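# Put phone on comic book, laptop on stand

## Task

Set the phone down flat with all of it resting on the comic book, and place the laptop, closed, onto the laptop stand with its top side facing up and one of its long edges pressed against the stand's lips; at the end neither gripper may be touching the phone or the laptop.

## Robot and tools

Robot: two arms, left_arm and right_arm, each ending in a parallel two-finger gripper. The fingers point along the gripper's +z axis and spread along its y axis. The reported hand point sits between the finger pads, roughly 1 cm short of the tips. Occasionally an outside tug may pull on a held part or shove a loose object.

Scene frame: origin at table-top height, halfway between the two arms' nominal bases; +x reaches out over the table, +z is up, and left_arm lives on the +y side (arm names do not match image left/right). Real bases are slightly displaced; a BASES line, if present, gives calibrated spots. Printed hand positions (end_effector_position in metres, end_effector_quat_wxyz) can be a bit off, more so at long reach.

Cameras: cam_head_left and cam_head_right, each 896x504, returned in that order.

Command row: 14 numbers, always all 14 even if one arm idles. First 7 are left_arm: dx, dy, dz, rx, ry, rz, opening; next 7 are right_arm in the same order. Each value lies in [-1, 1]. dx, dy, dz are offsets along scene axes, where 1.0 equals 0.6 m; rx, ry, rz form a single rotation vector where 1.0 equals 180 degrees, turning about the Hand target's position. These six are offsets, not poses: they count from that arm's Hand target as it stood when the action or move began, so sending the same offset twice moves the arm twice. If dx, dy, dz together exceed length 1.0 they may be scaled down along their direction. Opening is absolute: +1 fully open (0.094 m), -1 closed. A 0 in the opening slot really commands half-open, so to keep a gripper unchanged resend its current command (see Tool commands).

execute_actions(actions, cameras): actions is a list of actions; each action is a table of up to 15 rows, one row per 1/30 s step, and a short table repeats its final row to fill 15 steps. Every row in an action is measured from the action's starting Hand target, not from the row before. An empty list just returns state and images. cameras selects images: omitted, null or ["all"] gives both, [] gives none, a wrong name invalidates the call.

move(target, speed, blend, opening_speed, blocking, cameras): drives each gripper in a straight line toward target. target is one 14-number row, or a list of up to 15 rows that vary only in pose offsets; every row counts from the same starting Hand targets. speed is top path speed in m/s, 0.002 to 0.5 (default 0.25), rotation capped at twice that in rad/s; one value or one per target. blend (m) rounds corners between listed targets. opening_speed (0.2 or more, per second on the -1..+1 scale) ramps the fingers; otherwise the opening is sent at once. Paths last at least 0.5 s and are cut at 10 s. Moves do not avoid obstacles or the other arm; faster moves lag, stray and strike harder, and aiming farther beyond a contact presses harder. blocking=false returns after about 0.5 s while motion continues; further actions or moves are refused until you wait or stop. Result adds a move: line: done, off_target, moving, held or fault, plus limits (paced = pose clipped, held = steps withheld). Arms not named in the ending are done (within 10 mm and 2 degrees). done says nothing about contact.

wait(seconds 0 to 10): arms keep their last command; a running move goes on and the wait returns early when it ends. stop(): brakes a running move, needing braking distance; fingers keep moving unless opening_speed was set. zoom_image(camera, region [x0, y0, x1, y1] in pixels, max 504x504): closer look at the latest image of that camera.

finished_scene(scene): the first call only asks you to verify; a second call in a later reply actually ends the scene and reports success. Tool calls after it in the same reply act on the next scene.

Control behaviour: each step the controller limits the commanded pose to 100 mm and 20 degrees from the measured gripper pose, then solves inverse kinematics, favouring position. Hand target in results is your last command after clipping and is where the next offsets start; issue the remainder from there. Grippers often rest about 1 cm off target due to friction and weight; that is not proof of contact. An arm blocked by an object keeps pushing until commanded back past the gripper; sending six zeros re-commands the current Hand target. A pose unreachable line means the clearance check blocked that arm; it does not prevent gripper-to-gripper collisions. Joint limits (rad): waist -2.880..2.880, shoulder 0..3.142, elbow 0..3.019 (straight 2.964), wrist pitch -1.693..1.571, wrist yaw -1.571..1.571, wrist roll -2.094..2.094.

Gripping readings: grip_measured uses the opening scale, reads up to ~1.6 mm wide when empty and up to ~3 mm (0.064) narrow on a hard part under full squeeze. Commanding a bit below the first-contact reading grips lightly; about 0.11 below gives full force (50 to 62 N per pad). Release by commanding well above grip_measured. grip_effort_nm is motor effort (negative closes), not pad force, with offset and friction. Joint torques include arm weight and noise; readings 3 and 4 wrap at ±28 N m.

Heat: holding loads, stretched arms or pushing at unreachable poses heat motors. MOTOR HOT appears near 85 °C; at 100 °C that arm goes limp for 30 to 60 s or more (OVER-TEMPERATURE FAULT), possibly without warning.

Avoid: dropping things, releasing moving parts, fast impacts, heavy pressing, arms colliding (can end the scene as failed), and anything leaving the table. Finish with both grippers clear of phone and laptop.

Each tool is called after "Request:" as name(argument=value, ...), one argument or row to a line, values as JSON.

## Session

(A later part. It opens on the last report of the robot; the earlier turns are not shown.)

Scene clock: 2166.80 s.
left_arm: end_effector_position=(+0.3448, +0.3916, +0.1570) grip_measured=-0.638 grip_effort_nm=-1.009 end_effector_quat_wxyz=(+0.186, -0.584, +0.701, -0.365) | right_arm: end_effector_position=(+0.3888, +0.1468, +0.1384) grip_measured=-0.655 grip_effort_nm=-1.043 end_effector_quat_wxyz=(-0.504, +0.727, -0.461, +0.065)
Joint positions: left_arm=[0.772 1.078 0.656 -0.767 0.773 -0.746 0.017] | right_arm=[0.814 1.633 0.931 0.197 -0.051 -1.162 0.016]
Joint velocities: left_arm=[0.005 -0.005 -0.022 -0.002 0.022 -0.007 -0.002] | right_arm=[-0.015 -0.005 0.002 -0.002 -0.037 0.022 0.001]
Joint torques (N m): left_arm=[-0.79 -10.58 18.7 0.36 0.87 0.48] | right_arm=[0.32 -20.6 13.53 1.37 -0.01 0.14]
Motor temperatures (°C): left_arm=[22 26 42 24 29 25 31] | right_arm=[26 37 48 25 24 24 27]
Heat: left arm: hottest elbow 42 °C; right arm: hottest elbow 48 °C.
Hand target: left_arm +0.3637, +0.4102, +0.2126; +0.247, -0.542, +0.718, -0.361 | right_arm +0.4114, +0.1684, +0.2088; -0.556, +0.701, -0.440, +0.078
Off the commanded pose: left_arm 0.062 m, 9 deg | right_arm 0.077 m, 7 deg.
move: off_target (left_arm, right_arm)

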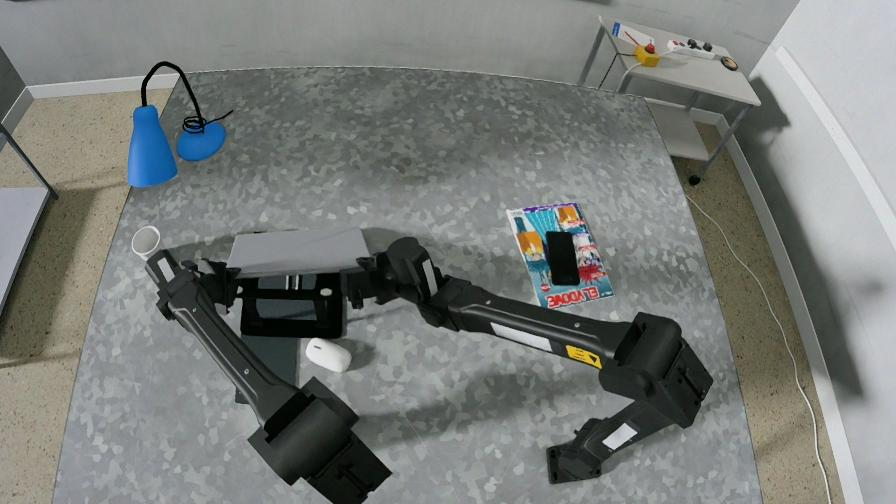

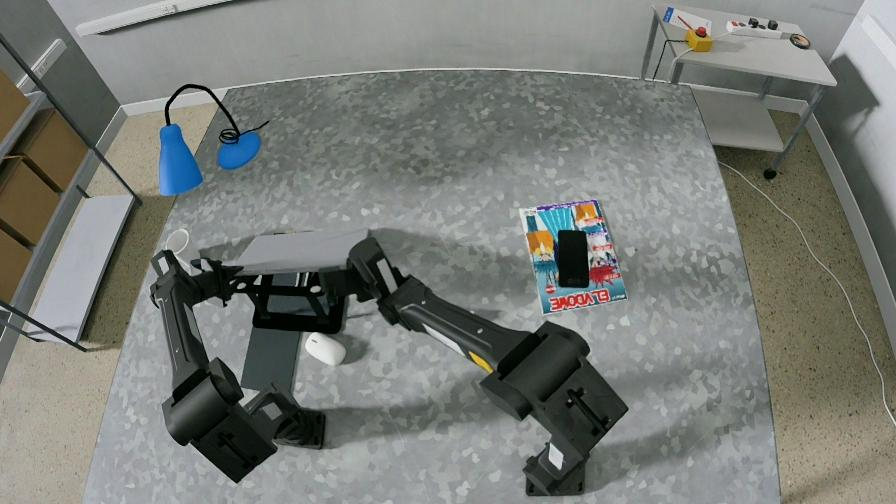

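Request:
move(
  target=[0,0,0.07,0,0,0,-0.85, 0.0,0,0.07,0,0,0,-0.85],
  speed=0.05,
)

Request:
zoom_image(
  camera="cam_head_left",
  region=[200, 190, 400, 330],
)

Request:
zoom_image(
  camera="cam_head_right",
  region=[200, 190, 400, 330],
)

Scene clock: 2181.50 s.
left_arm: end_effector_position=(+0.3379, +0.3867, +0.1784) grip_measured=-0.650 grip_effort_nm=-1.009 end_effector_quat_wxyz=(+0.162, -0.596, +0.698, -0.362) | right_arm: end_effector_position=(+0.3819, +0.1407, +0.1568) grip_measured=-0.656 grip_effort_nm=-1.038 end_effector_quat_wxyz=(-0.486, +0.730, -0.478, +0.052)
Joint positions: left_arm=[0.772 1.047 0.711 -0.905 0.761 -0.745 0.016] | right_arm=[0.814 1.575 0.95 0.075 -0.056 -1.131 0.016]
Joint velocities: left_arm=[-0.015 0.015 -0.007 0.007 -0.007 0.007 0] | right_arm=[-0.015 0.005 -0.007 -0.002 0.037 0.066 0]
Joint torques (N m): left_arm=[-1.32 -11.46 21.85 0.68 1.4 0.5] | right_arm=[0.38 -20.89 15.35 1.73 0.27 -0.13]
Motor temperatures (°C): left_arm=[22 26 47 24 30 25 31] | right_arm=[26 37 51 25 24 24 28]
Heat: left arm: hottest elbow 47 °C; right arm: hottest elbow 51 °C.
Hand target: left_arm +0.3636, +0.4104, +0.2545; +0.247, -0.542, +0.718, -0.361 | right_arm +0.4110, +0.1679, +0.2483; -0.556, +0.701, -0.440, +0.078
Off the commanded pose: left_arm 0.084 m, 12 deg | right_arm 0.102 m, 10 deg; position clipped.
move: off_target (left_arm, right_arm); limits=paced

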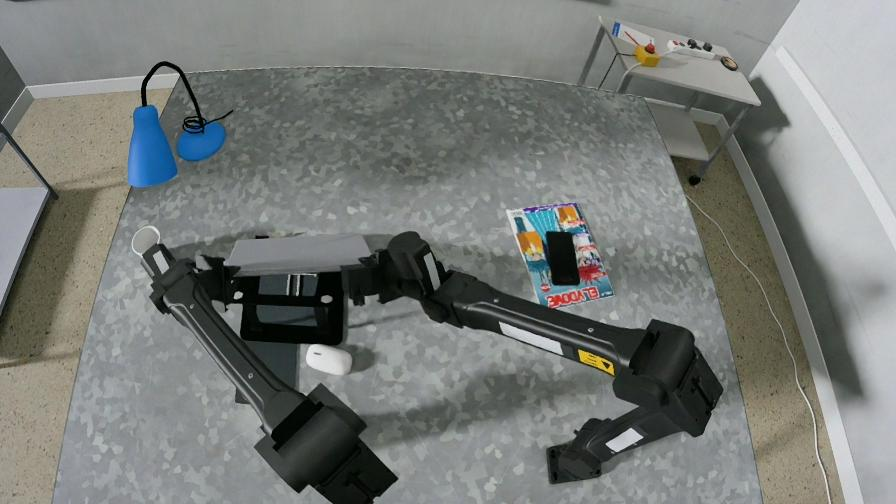

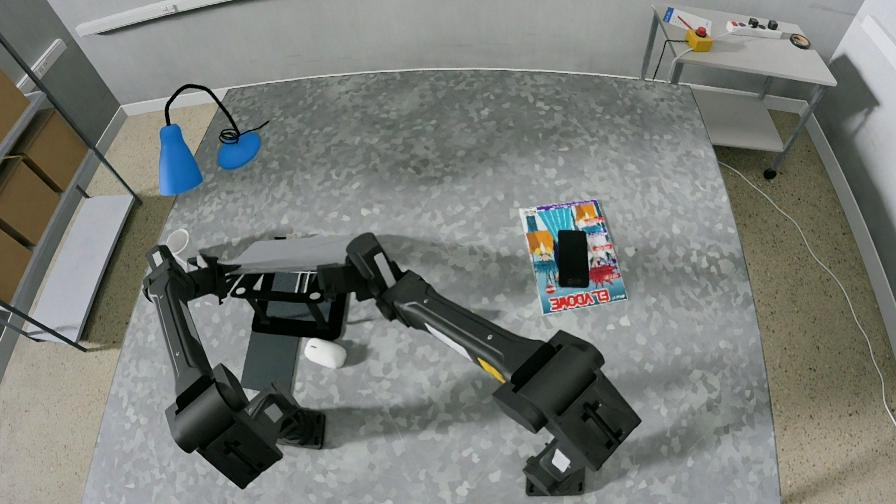

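Scaled by 2.520.

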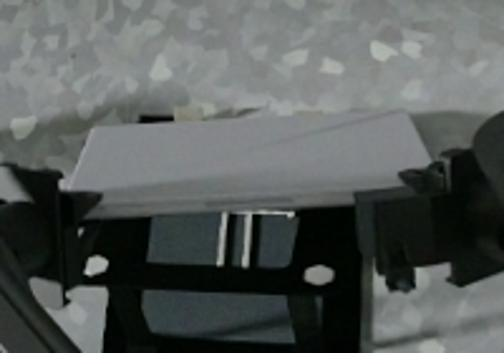

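Scaled by 2.520.

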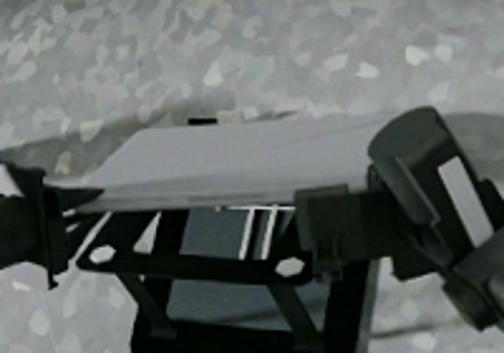

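Request:
move(
  target=[-0.05,-0.02,-0.07,-0.004,-0.01,0,-0.85, -0.05,-0.02,-0.07,0,0.009,0,-0.85],
  speed=0.04,
)

Request:
zoom_image(
  camera="cam_head_left",
  region=[200, 190, 400, 330],
)

Request:
zoom_image(
  camera="cam_head_right",
  region=[200, 190, 400, 330],
)

Scene clock: 2190.63 s.
left_arm: end_effector_position=(+0.3282, +0.3923, +0.1824) grip_measured=-0.653 grip_effort_nm=-1.009 end_effector_quat_wxyz=(+0.196, -0.582, +0.695, -0.374) | right_arm: end_effector_position=(+0.3731, +0.1456, +0.1588) grip_measured=-0.657 grip_effort_nm=-1.038 end_effector_quat_wxyz=(-0.500, +0.721, -0.477, +0.049)
Joint positions: left_arm=[0.827 1.01 0.676 -0.875 0.811 -0.695 0.016] | right_arm=[0.833 1.569 0.927 0.123 -0.043 -1.109 0.016]
Joint velocities: left_arm=[-0.005 0.005 -0.012 0.012 -0.051 0.022 0.001] | right_arm=[-0.015 -0.015 0.002 0.007 -0.051 0.007 -0.001]
Joint torques (N m): left_arm=[-0.26 -10.58 12.3 1.99 1.58 0.61] | right_arm=[0.91 -19.43 9.29 3.58 0.39 -0.06]
Motor temperatures (°C): left_arm=[22 26 47 24 31 25 31] | right_arm=[26 37 54 25 24 24 28]
Heat: left arm: hottest elbow 47 °C; right arm: hottest elbow 54 °C.
Hand target: left_arm +0.3335, +0.3985, +0.2123; +0.255, -0.538, +0.712, -0.374 | right_arm +0.3804, +0.1562, +0.2065; -0.549, +0.702, -0.448, +0.068
Off the commanded pose: left_arm 0.031 m, 9 deg | right_arm 0.049 m, 7 deg.
move: off_target (left_arm, right_arm)

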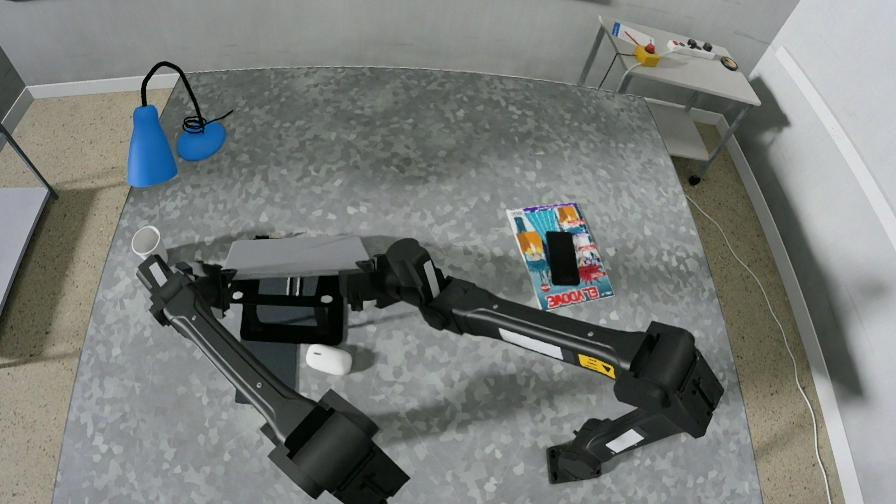

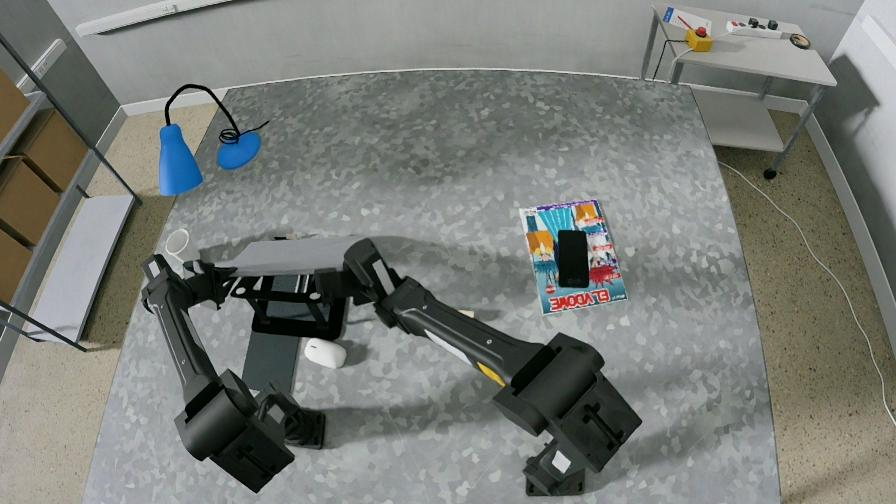

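Scaled by 2.520.

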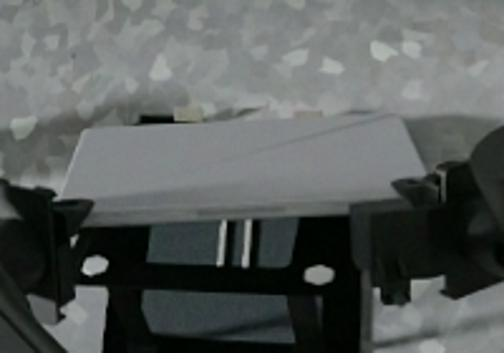

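Scaled by 2.520.

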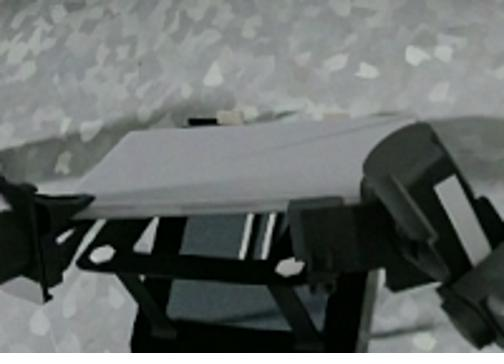

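Request:
move(
  target=[-0.022,0,-0.075,0,0,0,-0.85, -0.022,0,-0.09,0,0,0,-0.85],
  speed=0.04,
)

Request:
zoom_image(
  camera="cam_head_left",
  region=[200, 190, 400, 330],
)

Request:
zoom_image(
  camera="cam_head_right",
  region=[200, 190, 400, 330],
)

Scene clock: 2196.70 s.
left_arm: end_effector_position=(+0.3195, +0.3909, +0.1597) grip_measured=-0.653 grip_effort_nm=-1.009 end_effector_quat_wxyz=(+0.221, -0.566, +0.695, -0.385) | right_arm: end_effector_position=(+0.3645, +0.1451, +0.1389) grip_measured=-0.657 grip_effort_nm=-1.038 end_effector_quat_wxyz=(-0.526, +0.714, -0.458, +0.066)
Joint positions: left_arm=[0.864 1.005 0.59 -0.773 0.858 -0.651 0.016] | right_arm=[0.851 1.602 0.853 0.295 -0.016 -1.133 0.016]
Joint velocities: left_arm=[-0.005 0.005 -0.012 0.012 0.051 0.066 0] | right_arm=[0.005 -0.005 -0.007 -0.002 -0.022 -0.051 -0.001]
Joint torques (N m): left_arm=[-0.03 -7.47 10.4 1.44 0.55 0.71] | right_arm=[1.32 -15.56 8.21 3.28 0.1 0.24]
Motor temperatures (°C): left_arm=[22 26 46 24 31 25 31] | right_arm=[26 38 53 25 24 24 28]
Heat: left arm: hottest elbow 46 °C; right arm: hottest elbow 53 °C.
Hand target: left_arm +0.3202, +0.3983, +0.1672; +0.254, -0.538, +0.712, -0.374 | right_arm +0.3665, +0.1562, +0.1526; -0.549, +0.702, -0.448, +0.068
Off the commanded pose: left_arm 0.011 m, 6 deg | right_arm 0.018 m, 3 deg.
move: off_target (left_arm, right_arm)

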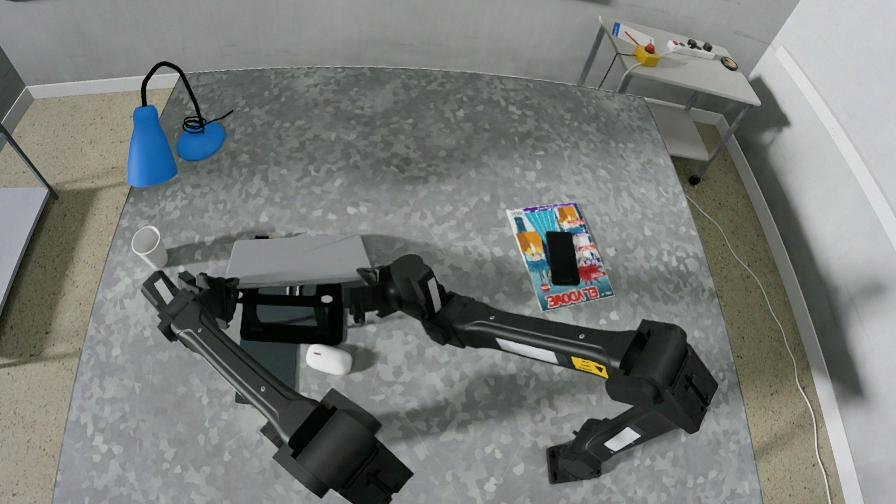

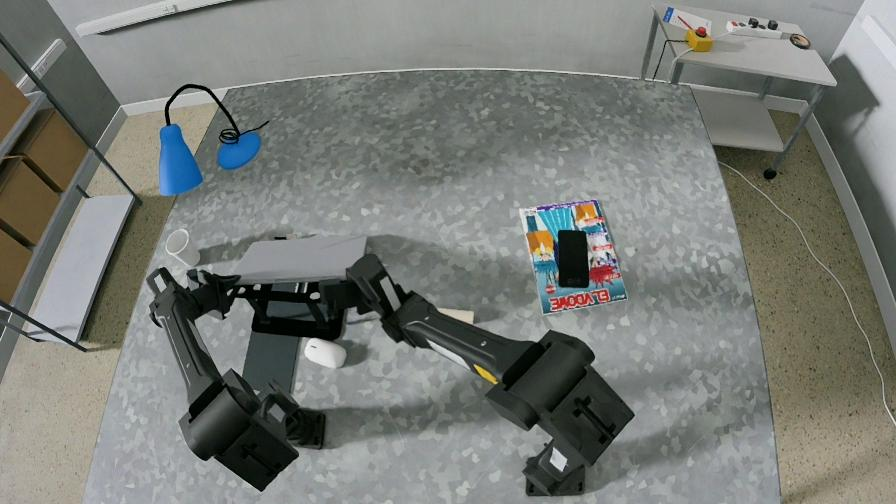

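Scaled by 2.520.

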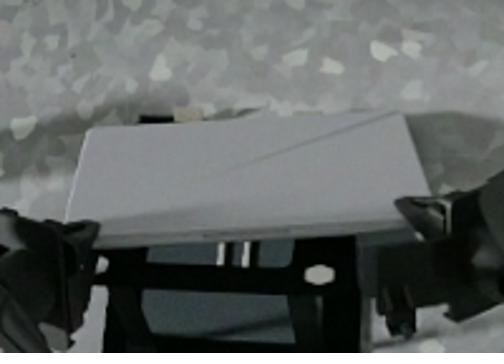

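Scaled by 2.520.

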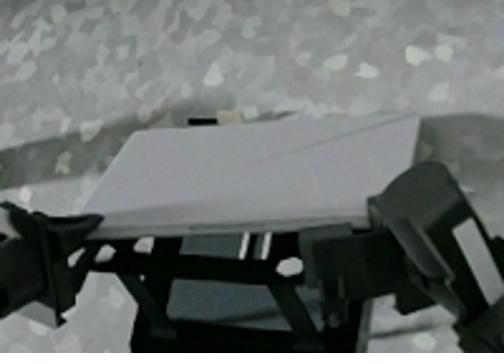

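Request:
move(
  target=[-0.01,-0.005,-0.035,0,0,0,-0.85, -0.012,0,-0.045,0,0,0,-0.85],
  speed=0.04,
)

Request:
zoom_image(
  camera="cam_head_left",
  region=[200, 190, 400, 330],
)

Request:
zoom_image(
  camera="cam_head_right",
  region=[200, 190, 400, 330],
)

Scene clock: 2202.23 s.
left_arm: end_effector_position=(+0.3161, +0.3909, +0.1489) grip_measured=-0.653 grip_effort_nm=-1.009 end_effector_quat_wxyz=(+0.236, -0.558, +0.695, -0.386) | right_arm: end_effector_position=(+0.3617, +0.1452, +0.1268) grip_measured=-0.657 grip_effort_nm=-1.033 end_effector_quat_wxyz=(-0.539, +0.708, -0.450, +0.076)
Joint positions: left_arm=[0.88 1.005 0.55 -0.713 0.874 -0.634 0.016] | right_arm=[0.86 1.633 0.822 0.391 0.001 -1.144 0.016]
Joint velocities: left_arm=[-0.015 -0.005 -0.002 0.007 -0.022 -0.007 -0.001] | right_arm=[-0.015 0.005 0.002 -0.002 0.051 -0.051 0]
Joint torques (N m): left_arm=[-0.32 -5.89 9.52 1.51 0.19 0.67] | right_arm=[1.55 -14.04 7.58 2.69 -0.05 0.38]
Motor temperatures (°C): left_arm=[22 26 46 24 31 25 31] | right_arm=[26 38 52 25 24 24 28]
Heat: left arm: hottest elbow 46 °C; right arm: hottest elbow 52 °C.
Hand target: left_arm +0.3143, +0.3953, +0.1464; +0.254, -0.538, +0.712, -0.374 | right_arm +0.3590, +0.1562, +0.1258; -0.550, +0.702, -0.448, +0.068
Off the commanded pose: left_arm 0.005 m, 4 deg | right_arm 0.011 m, 2 deg.
move: off_target (left_arm, right_arm)

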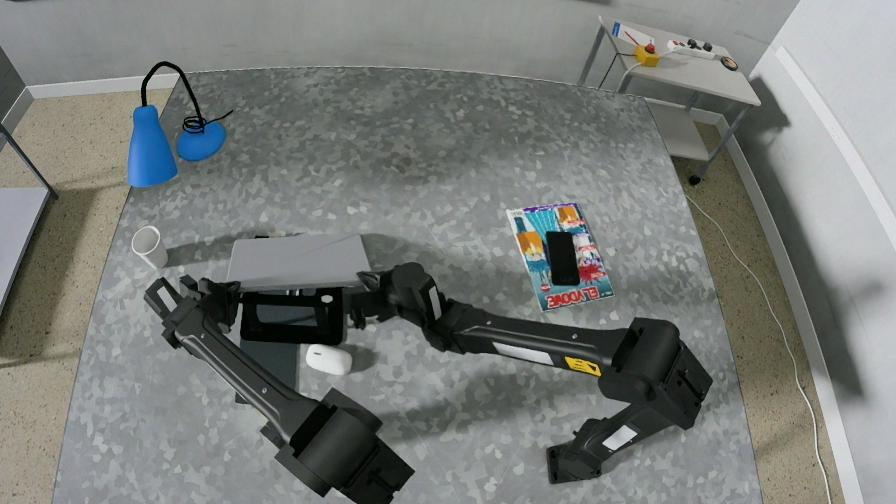

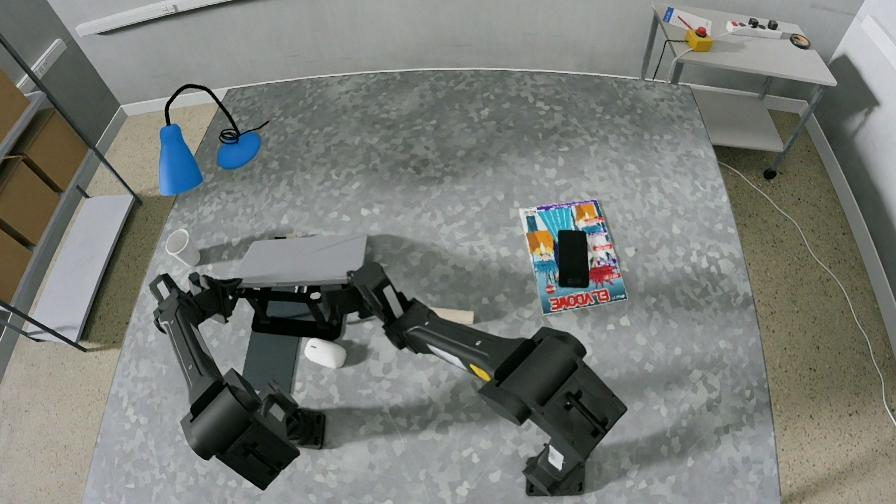

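Scaled by 2.520.

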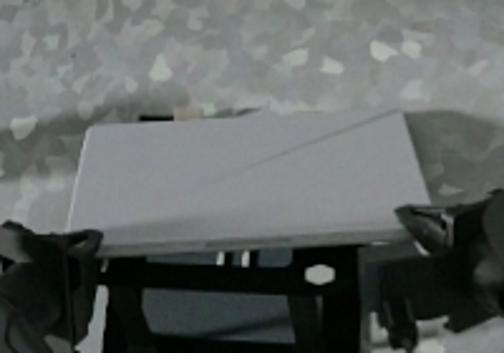

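Scaled by 2.520.

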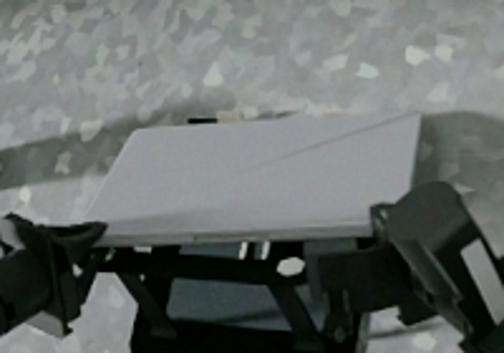

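Request:
zoom_image(
  camera="cam_head_left",
  region=[225, 220, 345, 310],
)

Request:
zoom_image(
  camera="cam_head_right",
  region=[225, 220, 375, 310],
)

Scaled by 4.200.

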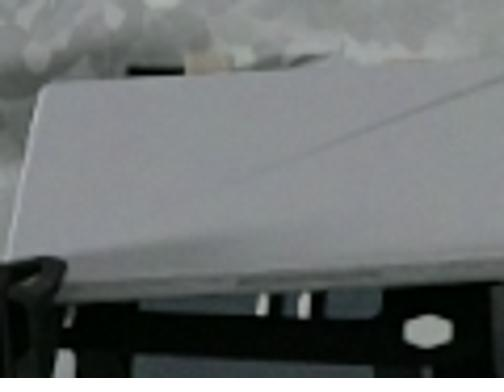

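Scaled by 3.360.

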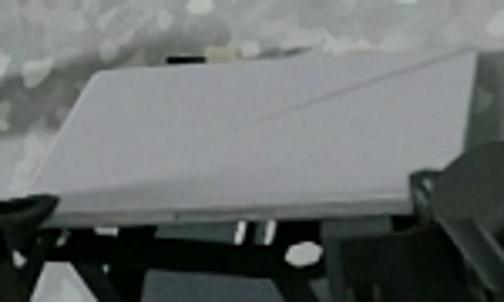

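Request:
move(
  target=[0.02,0,0.15,0,-0.055,0,-0.85, 0.0,0,0.17,0,-0.055,0,-0.85],
  speed=0.05,
)

Request:
zoom_image(
  camera="cam_head_left",
  region=[200, 190, 400, 330],
)

Request:
zoom_image(
  camera="cam_head_right",
  region=[200, 190, 400, 330],
)

Scene clock: 2223.33 s.
left_arm: end_effector_position=(+0.3118, +0.3808, +0.1766) grip_measured=-0.654 grip_effort_nm=-1.009 end_effector_quat_wxyz=(+0.251, -0.552, +0.676, -0.418) | right_arm: end_effector_position=(+0.3560, +0.1358, +0.1570) grip_measured=-0.657 grip_effort_nm=-1.043 end_effector_quat_wxyz=(-0.531, +0.713, -0.445, +0.107)
Joint positions: left_arm=[0.898 0.925 0.549 -0.751 0.95 -0.674 0.016] | right_arm=[0.874 1.543 0.822 0.296 0.059 -1.185 0.016]
Joint velocities: left_arm=[0.015 -0.005 0.017 -0.002 -0.037 -0.007 0] | right_arm=[-0.005 0.005 0.007 0.007 -0.007 -0.037 -0.001]
Joint torques (N m): left_arm=[-1.14 -8.64 18.21 1.17 2.21 0.26] | right_arm=[1.85 -20.37 11.22 2.36 0.25 -0.3]
Motor temperatures (°C): left_arm=[22 26 45 24 30 25 31] | right_arm=[26 37 49 26 24 24 28]
Heat: left arm: hottest elbow 45 °C; right arm: hottest elbow 49 °C.
Hand target: left_arm +0.3262, +0.3955, +0.2361; +0.314, -0.504, +0.687, -0.419 | right_arm +0.3600, +0.1566, +0.2280; -0.586, +0.694, -0.399, +0.129
Off the commanded pose: left_arm 0.063 m, 9 deg | right_arm 0.074 m, 9 deg.
move: off_target (left_arm, right_arm)

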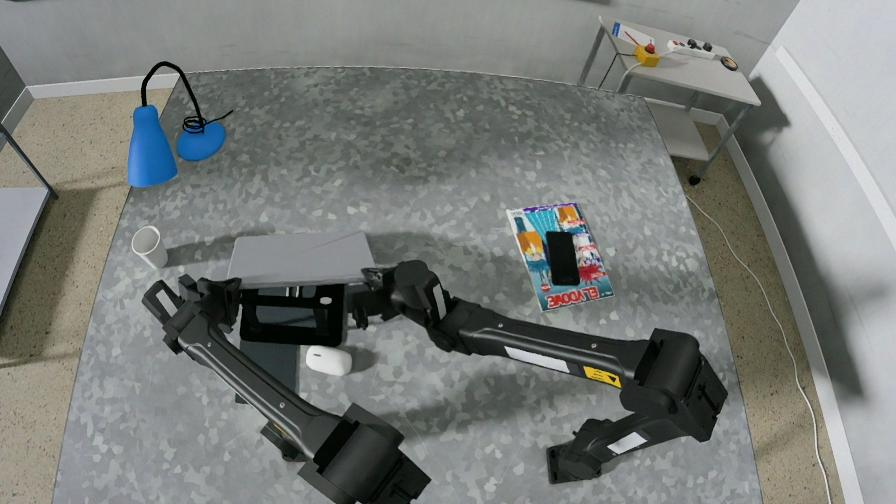

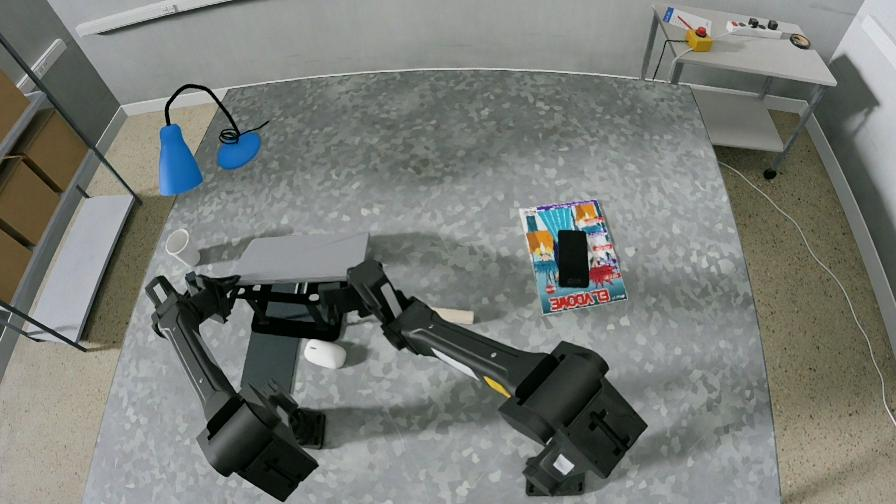

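Scaled by 2.520.

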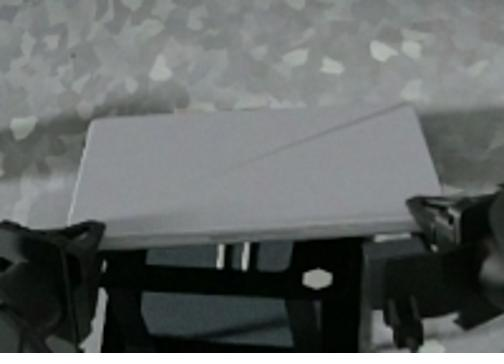

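Scaled by 2.520.

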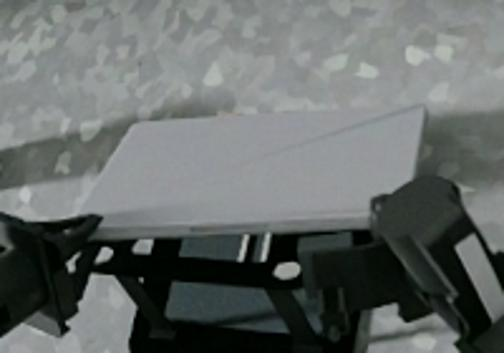

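Request:
move(
  target=[-0.02,0,0,0,0,-0.02,-0.85, -0.065,0,0,0,0,-0.02,-0.85],
  speed=0.05,
)

Request:
zoom_image(
  camera="cam_head_left",
  region=[200, 190, 400, 330],
)

Request:
zoom_image(
  camera="cam_head_right",
  region=[200, 190, 400, 330],
)

Scene clock: 2227.13 s.
left_arm: end_effector_position=(+0.2951, +0.3797, +0.1800) grip_measured=-0.654 grip_effort_nm=-1.009 end_effector_quat_wxyz=(+0.246, -0.535, +0.686, -0.427) | right_arm: end_effector_position=(+0.3296, +0.1345, +0.1643) grip_measured=-0.658 grip_effort_nm=-1.043 end_effector_quat_wxyz=(-0.527, +0.699, -0.463, +0.141)
Joint positions: left_arm=[0.965 0.932 0.568 -0.897 1 -0.502 0.016] | right_arm=[0.954 1.494 0.786 0.281 0.215 -1.151 0.016]
Joint velocities: left_arm=[-0.015 0.005 0.002 -0.012 -0.007 -0.022 -0.001] | right_arm=[0.005 -0.015 0.002 0.002 0.007 -0.007 0]
Joint torques (N m): left_arm=[-1.96 -6.18 19.64 0.28 2.52 0.53] | right_arm=[2.96 -19.66 10.24 2.65 0.12 -0.24]
Motor temperatures (°C): left_arm=[22 26 45 24 32 25 31] | right_arm=[26 37 49 26 24 24 28]
Heat: left arm: hottest elbow 45 °C; right arm: hottest elbow 49 °C.
Hand target: left_arm +0.3141, +0.3955, +0.2357; +0.300, -0.481, +0.703, -0.429 | right_arm +0.3210, +0.1574, +0.2284; -0.581, +0.681, -0.421, +0.147
Off the commanded pose: left_arm 0.061 m, 9 deg | right_arm 0.068 m, 8 deg.
move: off_target (left_arm, right_arm)

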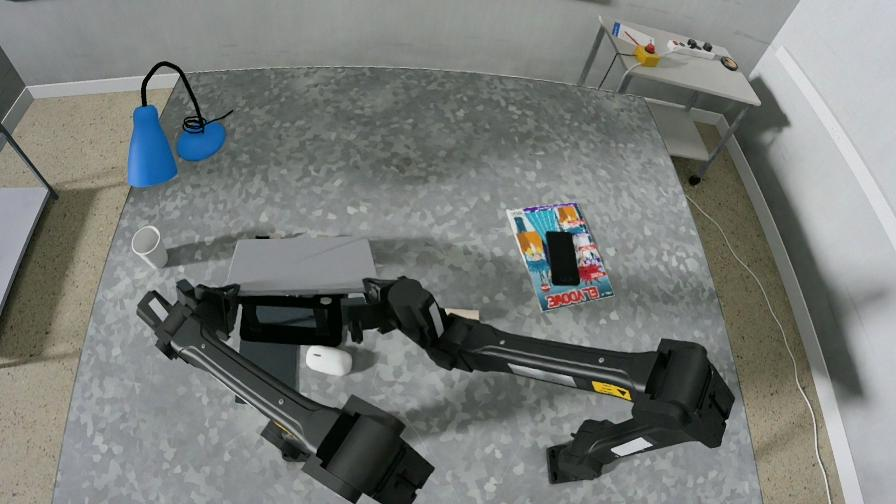

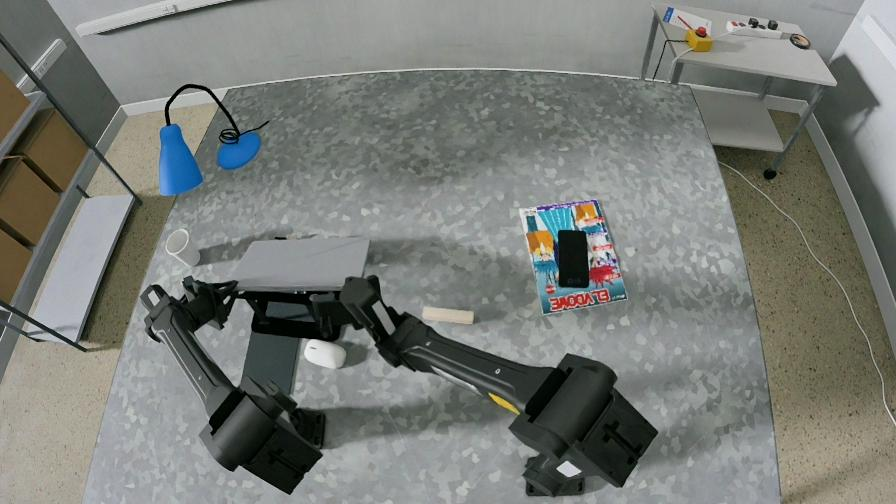

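Scaled by 2.520.

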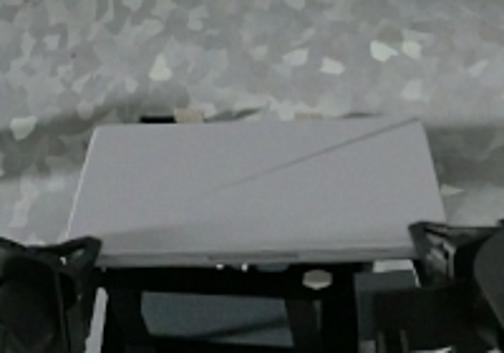

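Scaled by 2.520.

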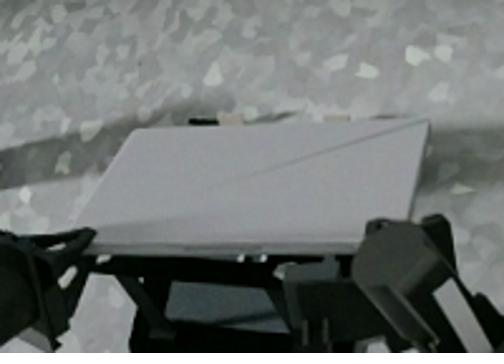

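Request:
move(
  target=[-0.02,-0.01,-0.085,0,0.03,0,-0.85, 0.0,-0.01,-0.09,0,0.03,0,-0.85],
  speed=0.04,
)

Request:
zoom_image(
  camera="cam_head_left",
  region=[200, 190, 400, 330],
)

Request:
zoom_image(
  camera="cam_head_right",
  region=[200, 190, 400, 330],
)

Scene clock: 2233.30 s.
left_arm: end_effector_position=(+0.2927, +0.3820, +0.1671) grip_measured=-0.654 grip_effort_nm=-1.009 end_effector_quat_wxyz=(+0.234, -0.537, +0.697, -0.413) | right_arm: end_effector_position=(+0.3209, +0.1349, +0.1499) grip_measured=-0.657 grip_effort_nm=-1.038 end_effector_quat_wxyz=(-0.527, +0.699, -0.470, +0.117)
Joint positions: left_arm=[0.965 0.964 0.568 -0.91 0.966 -0.459 0.016] | right_arm=[0.958 1.507 0.761 0.307 0.185 -1.112 0.016]
Joint velocities: left_arm=[0.005 -0.015 -0.007 -0.012 -0.007 -0.022 -0.001] | right_arm=[-0.005 0.005 -0.012 0.017 -0.022 -0.022 0]
Joint torques (N m): left_arm=[-1.85 -6.77 13.04 1.24 0.95 0.53] | right_arm=[1.44 -14.56 8.69 3.67 -0.32 0.06]
Motor temperatures (°C): left_arm=[22 25 47 24 34 25 31] | right_arm=[26 38 50 26 24 24 29]
Heat: left arm: hottest elbow 47 °C; right arm: hottest elbow 50 °C.
Hand target: left_arm +0.3022, +0.3894, +0.1847; +0.267, -0.501, +0.717, -0.405 | right_arm +0.3204, +0.1513, +0.1742; -0.561, +0.687, -0.448, +0.114
Off the commanded pose: left_arm 0.021 m, 6 deg | right_arm 0.030 m, 5 deg.
move: off_target (left_arm, right_arm)

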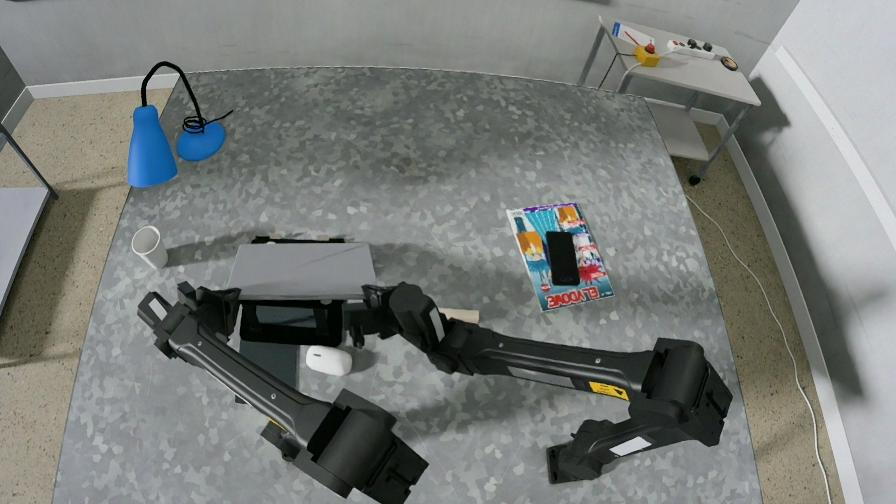

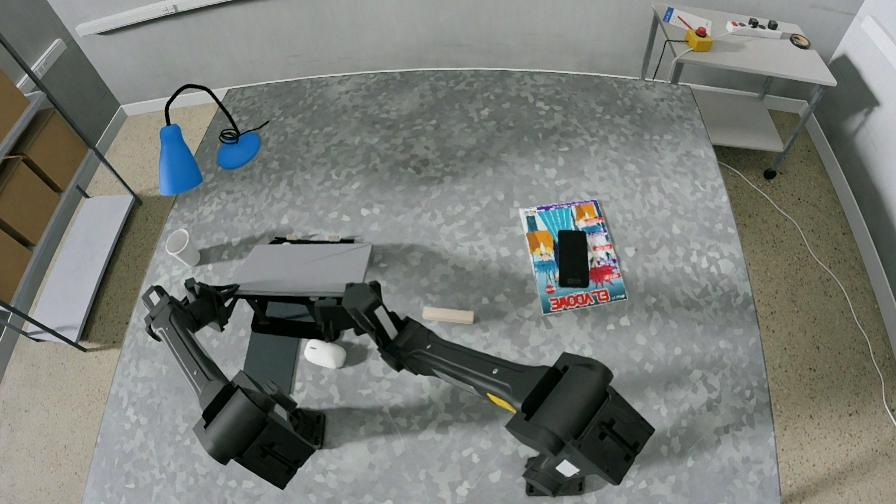

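Scaled by 2.520.

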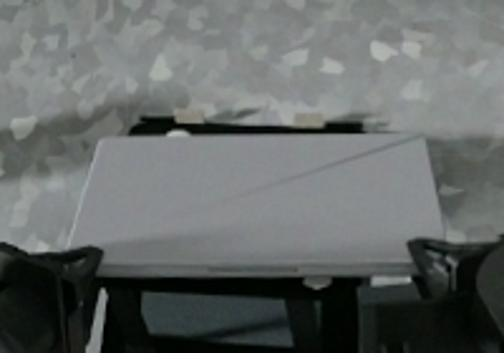

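Scaled by 2.520.

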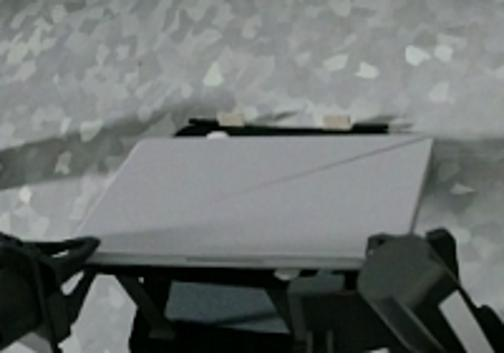

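Request:
move(
  target=[-0.005,0.02,-0.05,0,0.02,0,-0.85, 0.005,0.02,-0.055,0,0.02,0,-0.85],
  speed=0.03,
)

Request:
zoom_image(
  camera="cam_head_left",
  region=[200, 190, 400, 330],
)

Request:
zoom_image(
  camera="cam_head_right",
  region=[200, 190, 400, 330],
)

Scene clock: 2238.70 s.
left_arm: end_effector_position=(+0.2958, +0.3880, +0.1525) grip_measured=-0.655 grip_effort_nm=-1.004 end_effector_quat_wxyz=(+0.227, -0.532, +0.704, -0.411) | right_arm: end_effector_position=(+0.3241, +0.1406, +0.1349) grip_measured=-0.657 grip_effort_nm=-1.038 end_effector_quat_wxyz=(-0.530, +0.696, -0.470, +0.114)
Joint positions: left_arm=[0.965 1.026 0.568 -0.882 0.96 -0.421 0.016] | right_arm=[0.958 1.558 0.761 0.365 0.181 -1.106 0.016]
Joint velocities: left_arm=[-0.005 0.005 -0.002 0.012 -0.051 0.022 -0.001] | right_arm=[-0.005 -0.024 0.007 0.002 0.007 -0.037 -0.002]
Joint torques (N m): left_arm=[-0.79 -4.84 12.34 0.88 -0.57 0.68] | right_arm=[1.61 -12.34 9.69 2.28 -0.83 0.45]
Motor temperatures (°C): left_arm=[22 25 47 24 33 25 31] | right_arm=[26 38 50 26 24 24 29]
Heat: left arm: hottest elbow 47 °C; right arm: hottest elbow 50 °C.
Hand target: left_arm +0.2993, +0.4012, +0.1548; +0.244, -0.514, +0.725, -0.389 | right_arm +0.3233, +0.1631, +0.1411; -0.546, +0.690, -0.465, +0.092
Off the commanded pose: left_arm 0.014 m, 5 deg | right_arm 0.024 m, 3 deg.
move: off_target (left_arm, right_arm)

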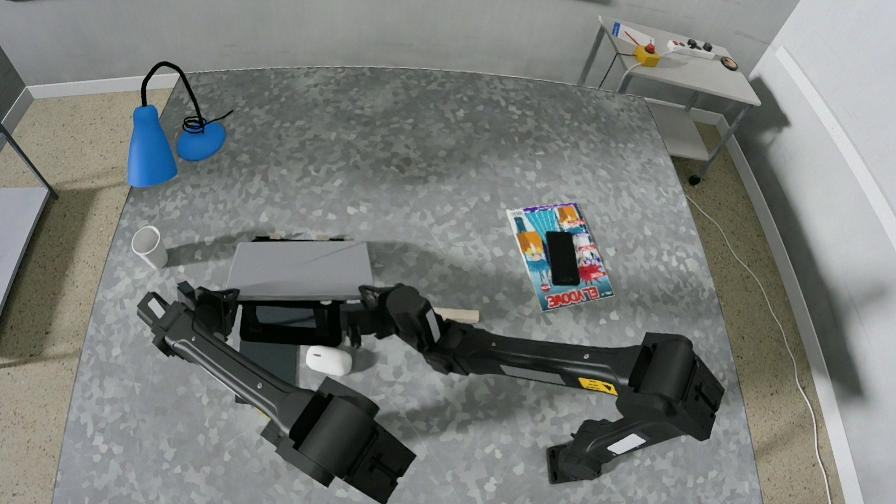

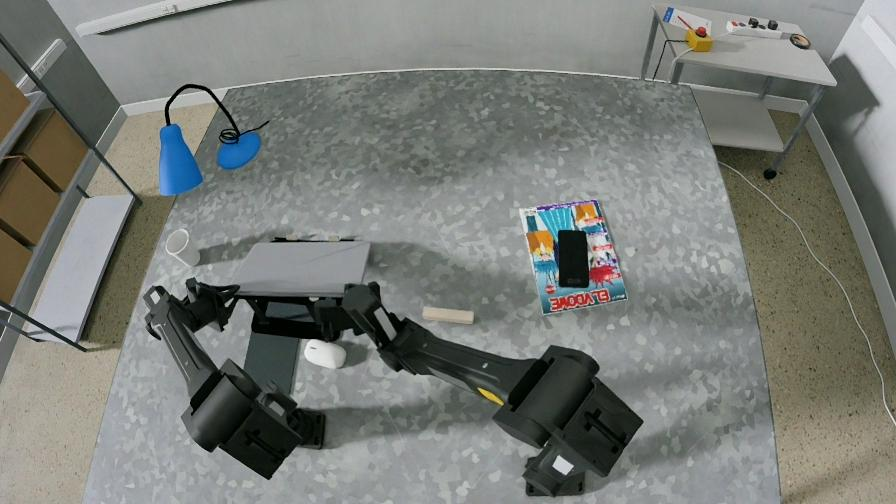

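Scaled by 2.520.

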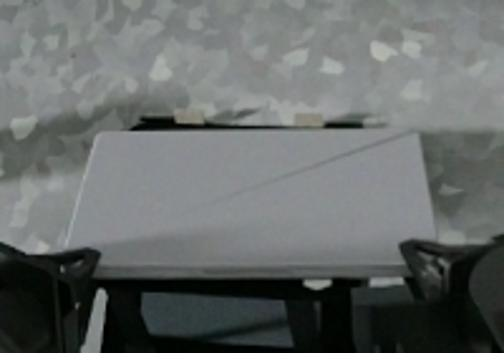

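Scaled by 2.520.

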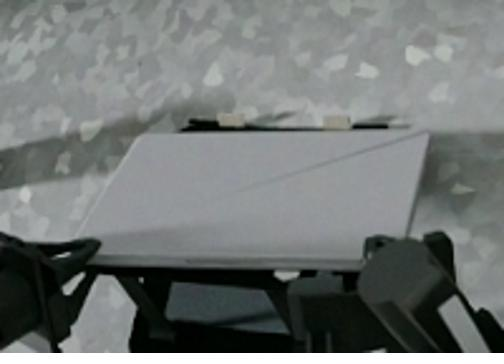

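Request:
move(
  target=[-0.005,-0.005,-0.03,0,0.01,0,-0.85, -0.005,-0.01,-0.03,0,0.01,0,-0.85],
  speed=0.03,
)

Request:
zoom_image(
  camera="cam_head_left",
  region=[200, 190, 400, 330],
)

Request:
zoom_image(
  camera="cam_head_right",
  region=[200, 190, 400, 330],
)

Scene clock: 2242.80 s.
left_arm: end_effector_position=(+0.2978, +0.3914, +0.1506) grip_measured=-0.655 grip_effort_nm=-1.009 end_effector_quat_wxyz=(+0.232, -0.530, +0.706, -0.408) | right_arm: end_effector_position=(+0.3255, +0.1433, +0.1320) grip_measured=-0.657 grip_effort_nm=-1.043 end_effector_quat_wxyz=(-0.536, +0.693, -0.470, +0.108)
Joint positions: left_arm=[0.965 1.036 0.568 -0.861 0.958 -0.421 0.016] | right_arm=[0.955 1.573 0.761 0.392 0.17 -1.098 0.016]
Joint velocities: left_arm=[0.005 -0.005 -0.002 -0.012 -0.022 -0.022 0] | right_arm=[-0.005 0.005 0.002 0.002 -0.037 0.022 -0.001]
Joint torques (N m): left_arm=[-1.61 -4.54 9.69 1.18 -1.51 0.7] | right_arm=[1.49 -12.16 7.92 2.39 -0.98 0.58]
Motor temperatures (°C): left_arm=[22 25 46 24 32 25 31] | right_arm=[26 37 49 26 25 24 29]
Heat: left arm: hottest elbow 46 °C; right arm: hottest elbow 49 °C.
Hand target: left_arm +0.2964, +0.3982, +0.1368; +0.233, -0.520, +0.728, -0.381 | right_arm +0.3201, +0.1570, +0.1231; -0.539, +0.692, -0.474, +0.081
Off the commanded pose: left_arm 0.015 m, 4 deg | right_arm 0.017 m, 3 deg.
move: off_target (left_arm, right_arm)

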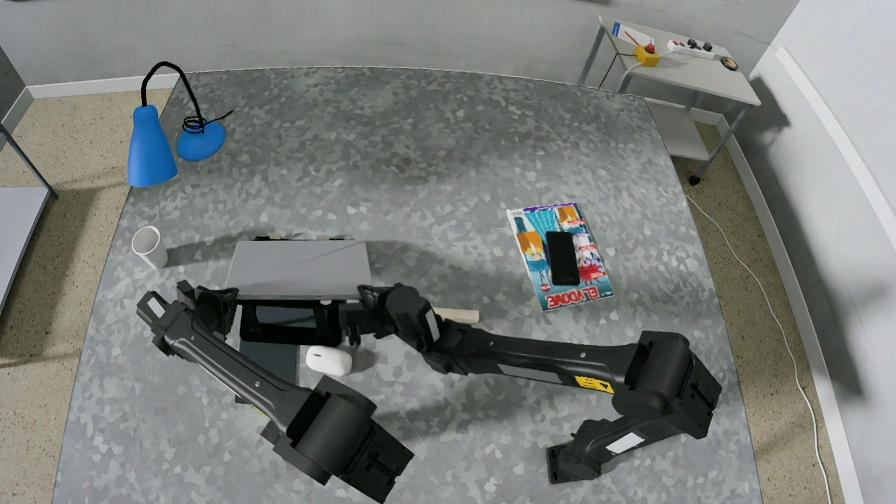

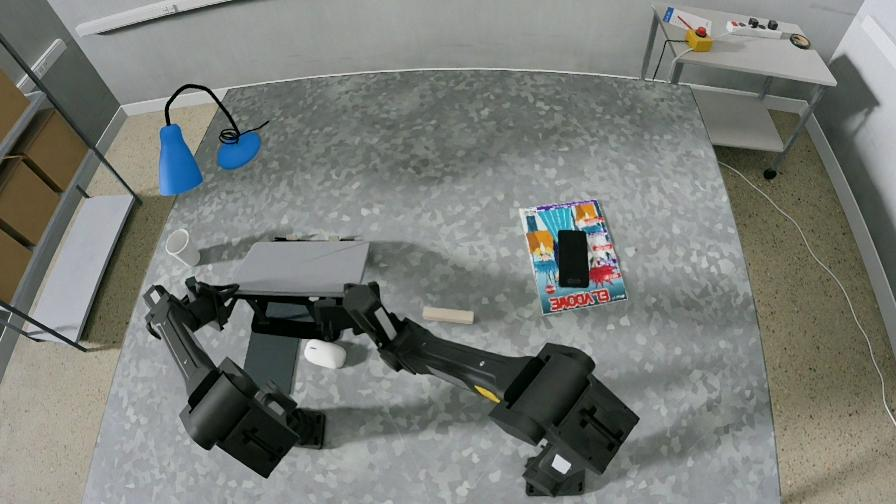

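Scaled by 2.520.

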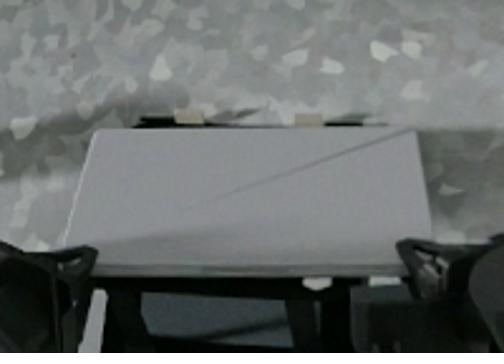

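Scaled by 2.520.

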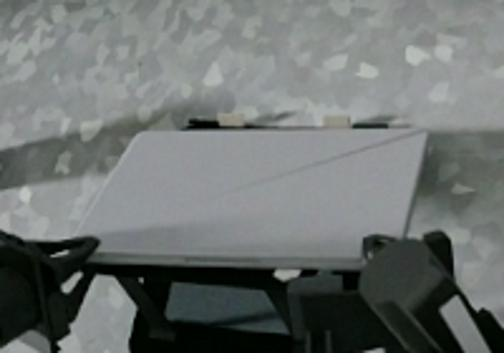

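Request:
zoom_image(
  camera="cam_head_left",
  region=[235, 220, 365, 260],
)

Request:
zoom_image(
  camera="cam_head_left",
  region=[220, 275, 390, 325],
)

Request:
zoom_image(
  camera="cam_head_right",
  region=[220, 270, 390, 340],
)

Scaled by 3.877.

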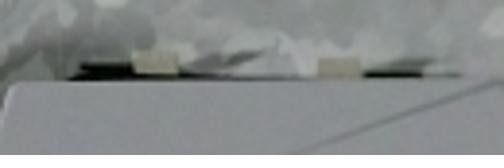

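Scaled by 2.965.

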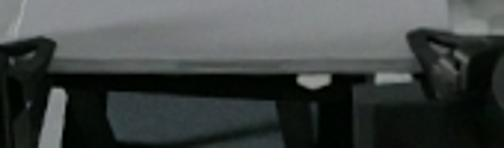

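Scaled by 2.965.

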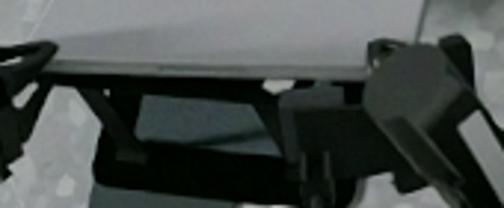

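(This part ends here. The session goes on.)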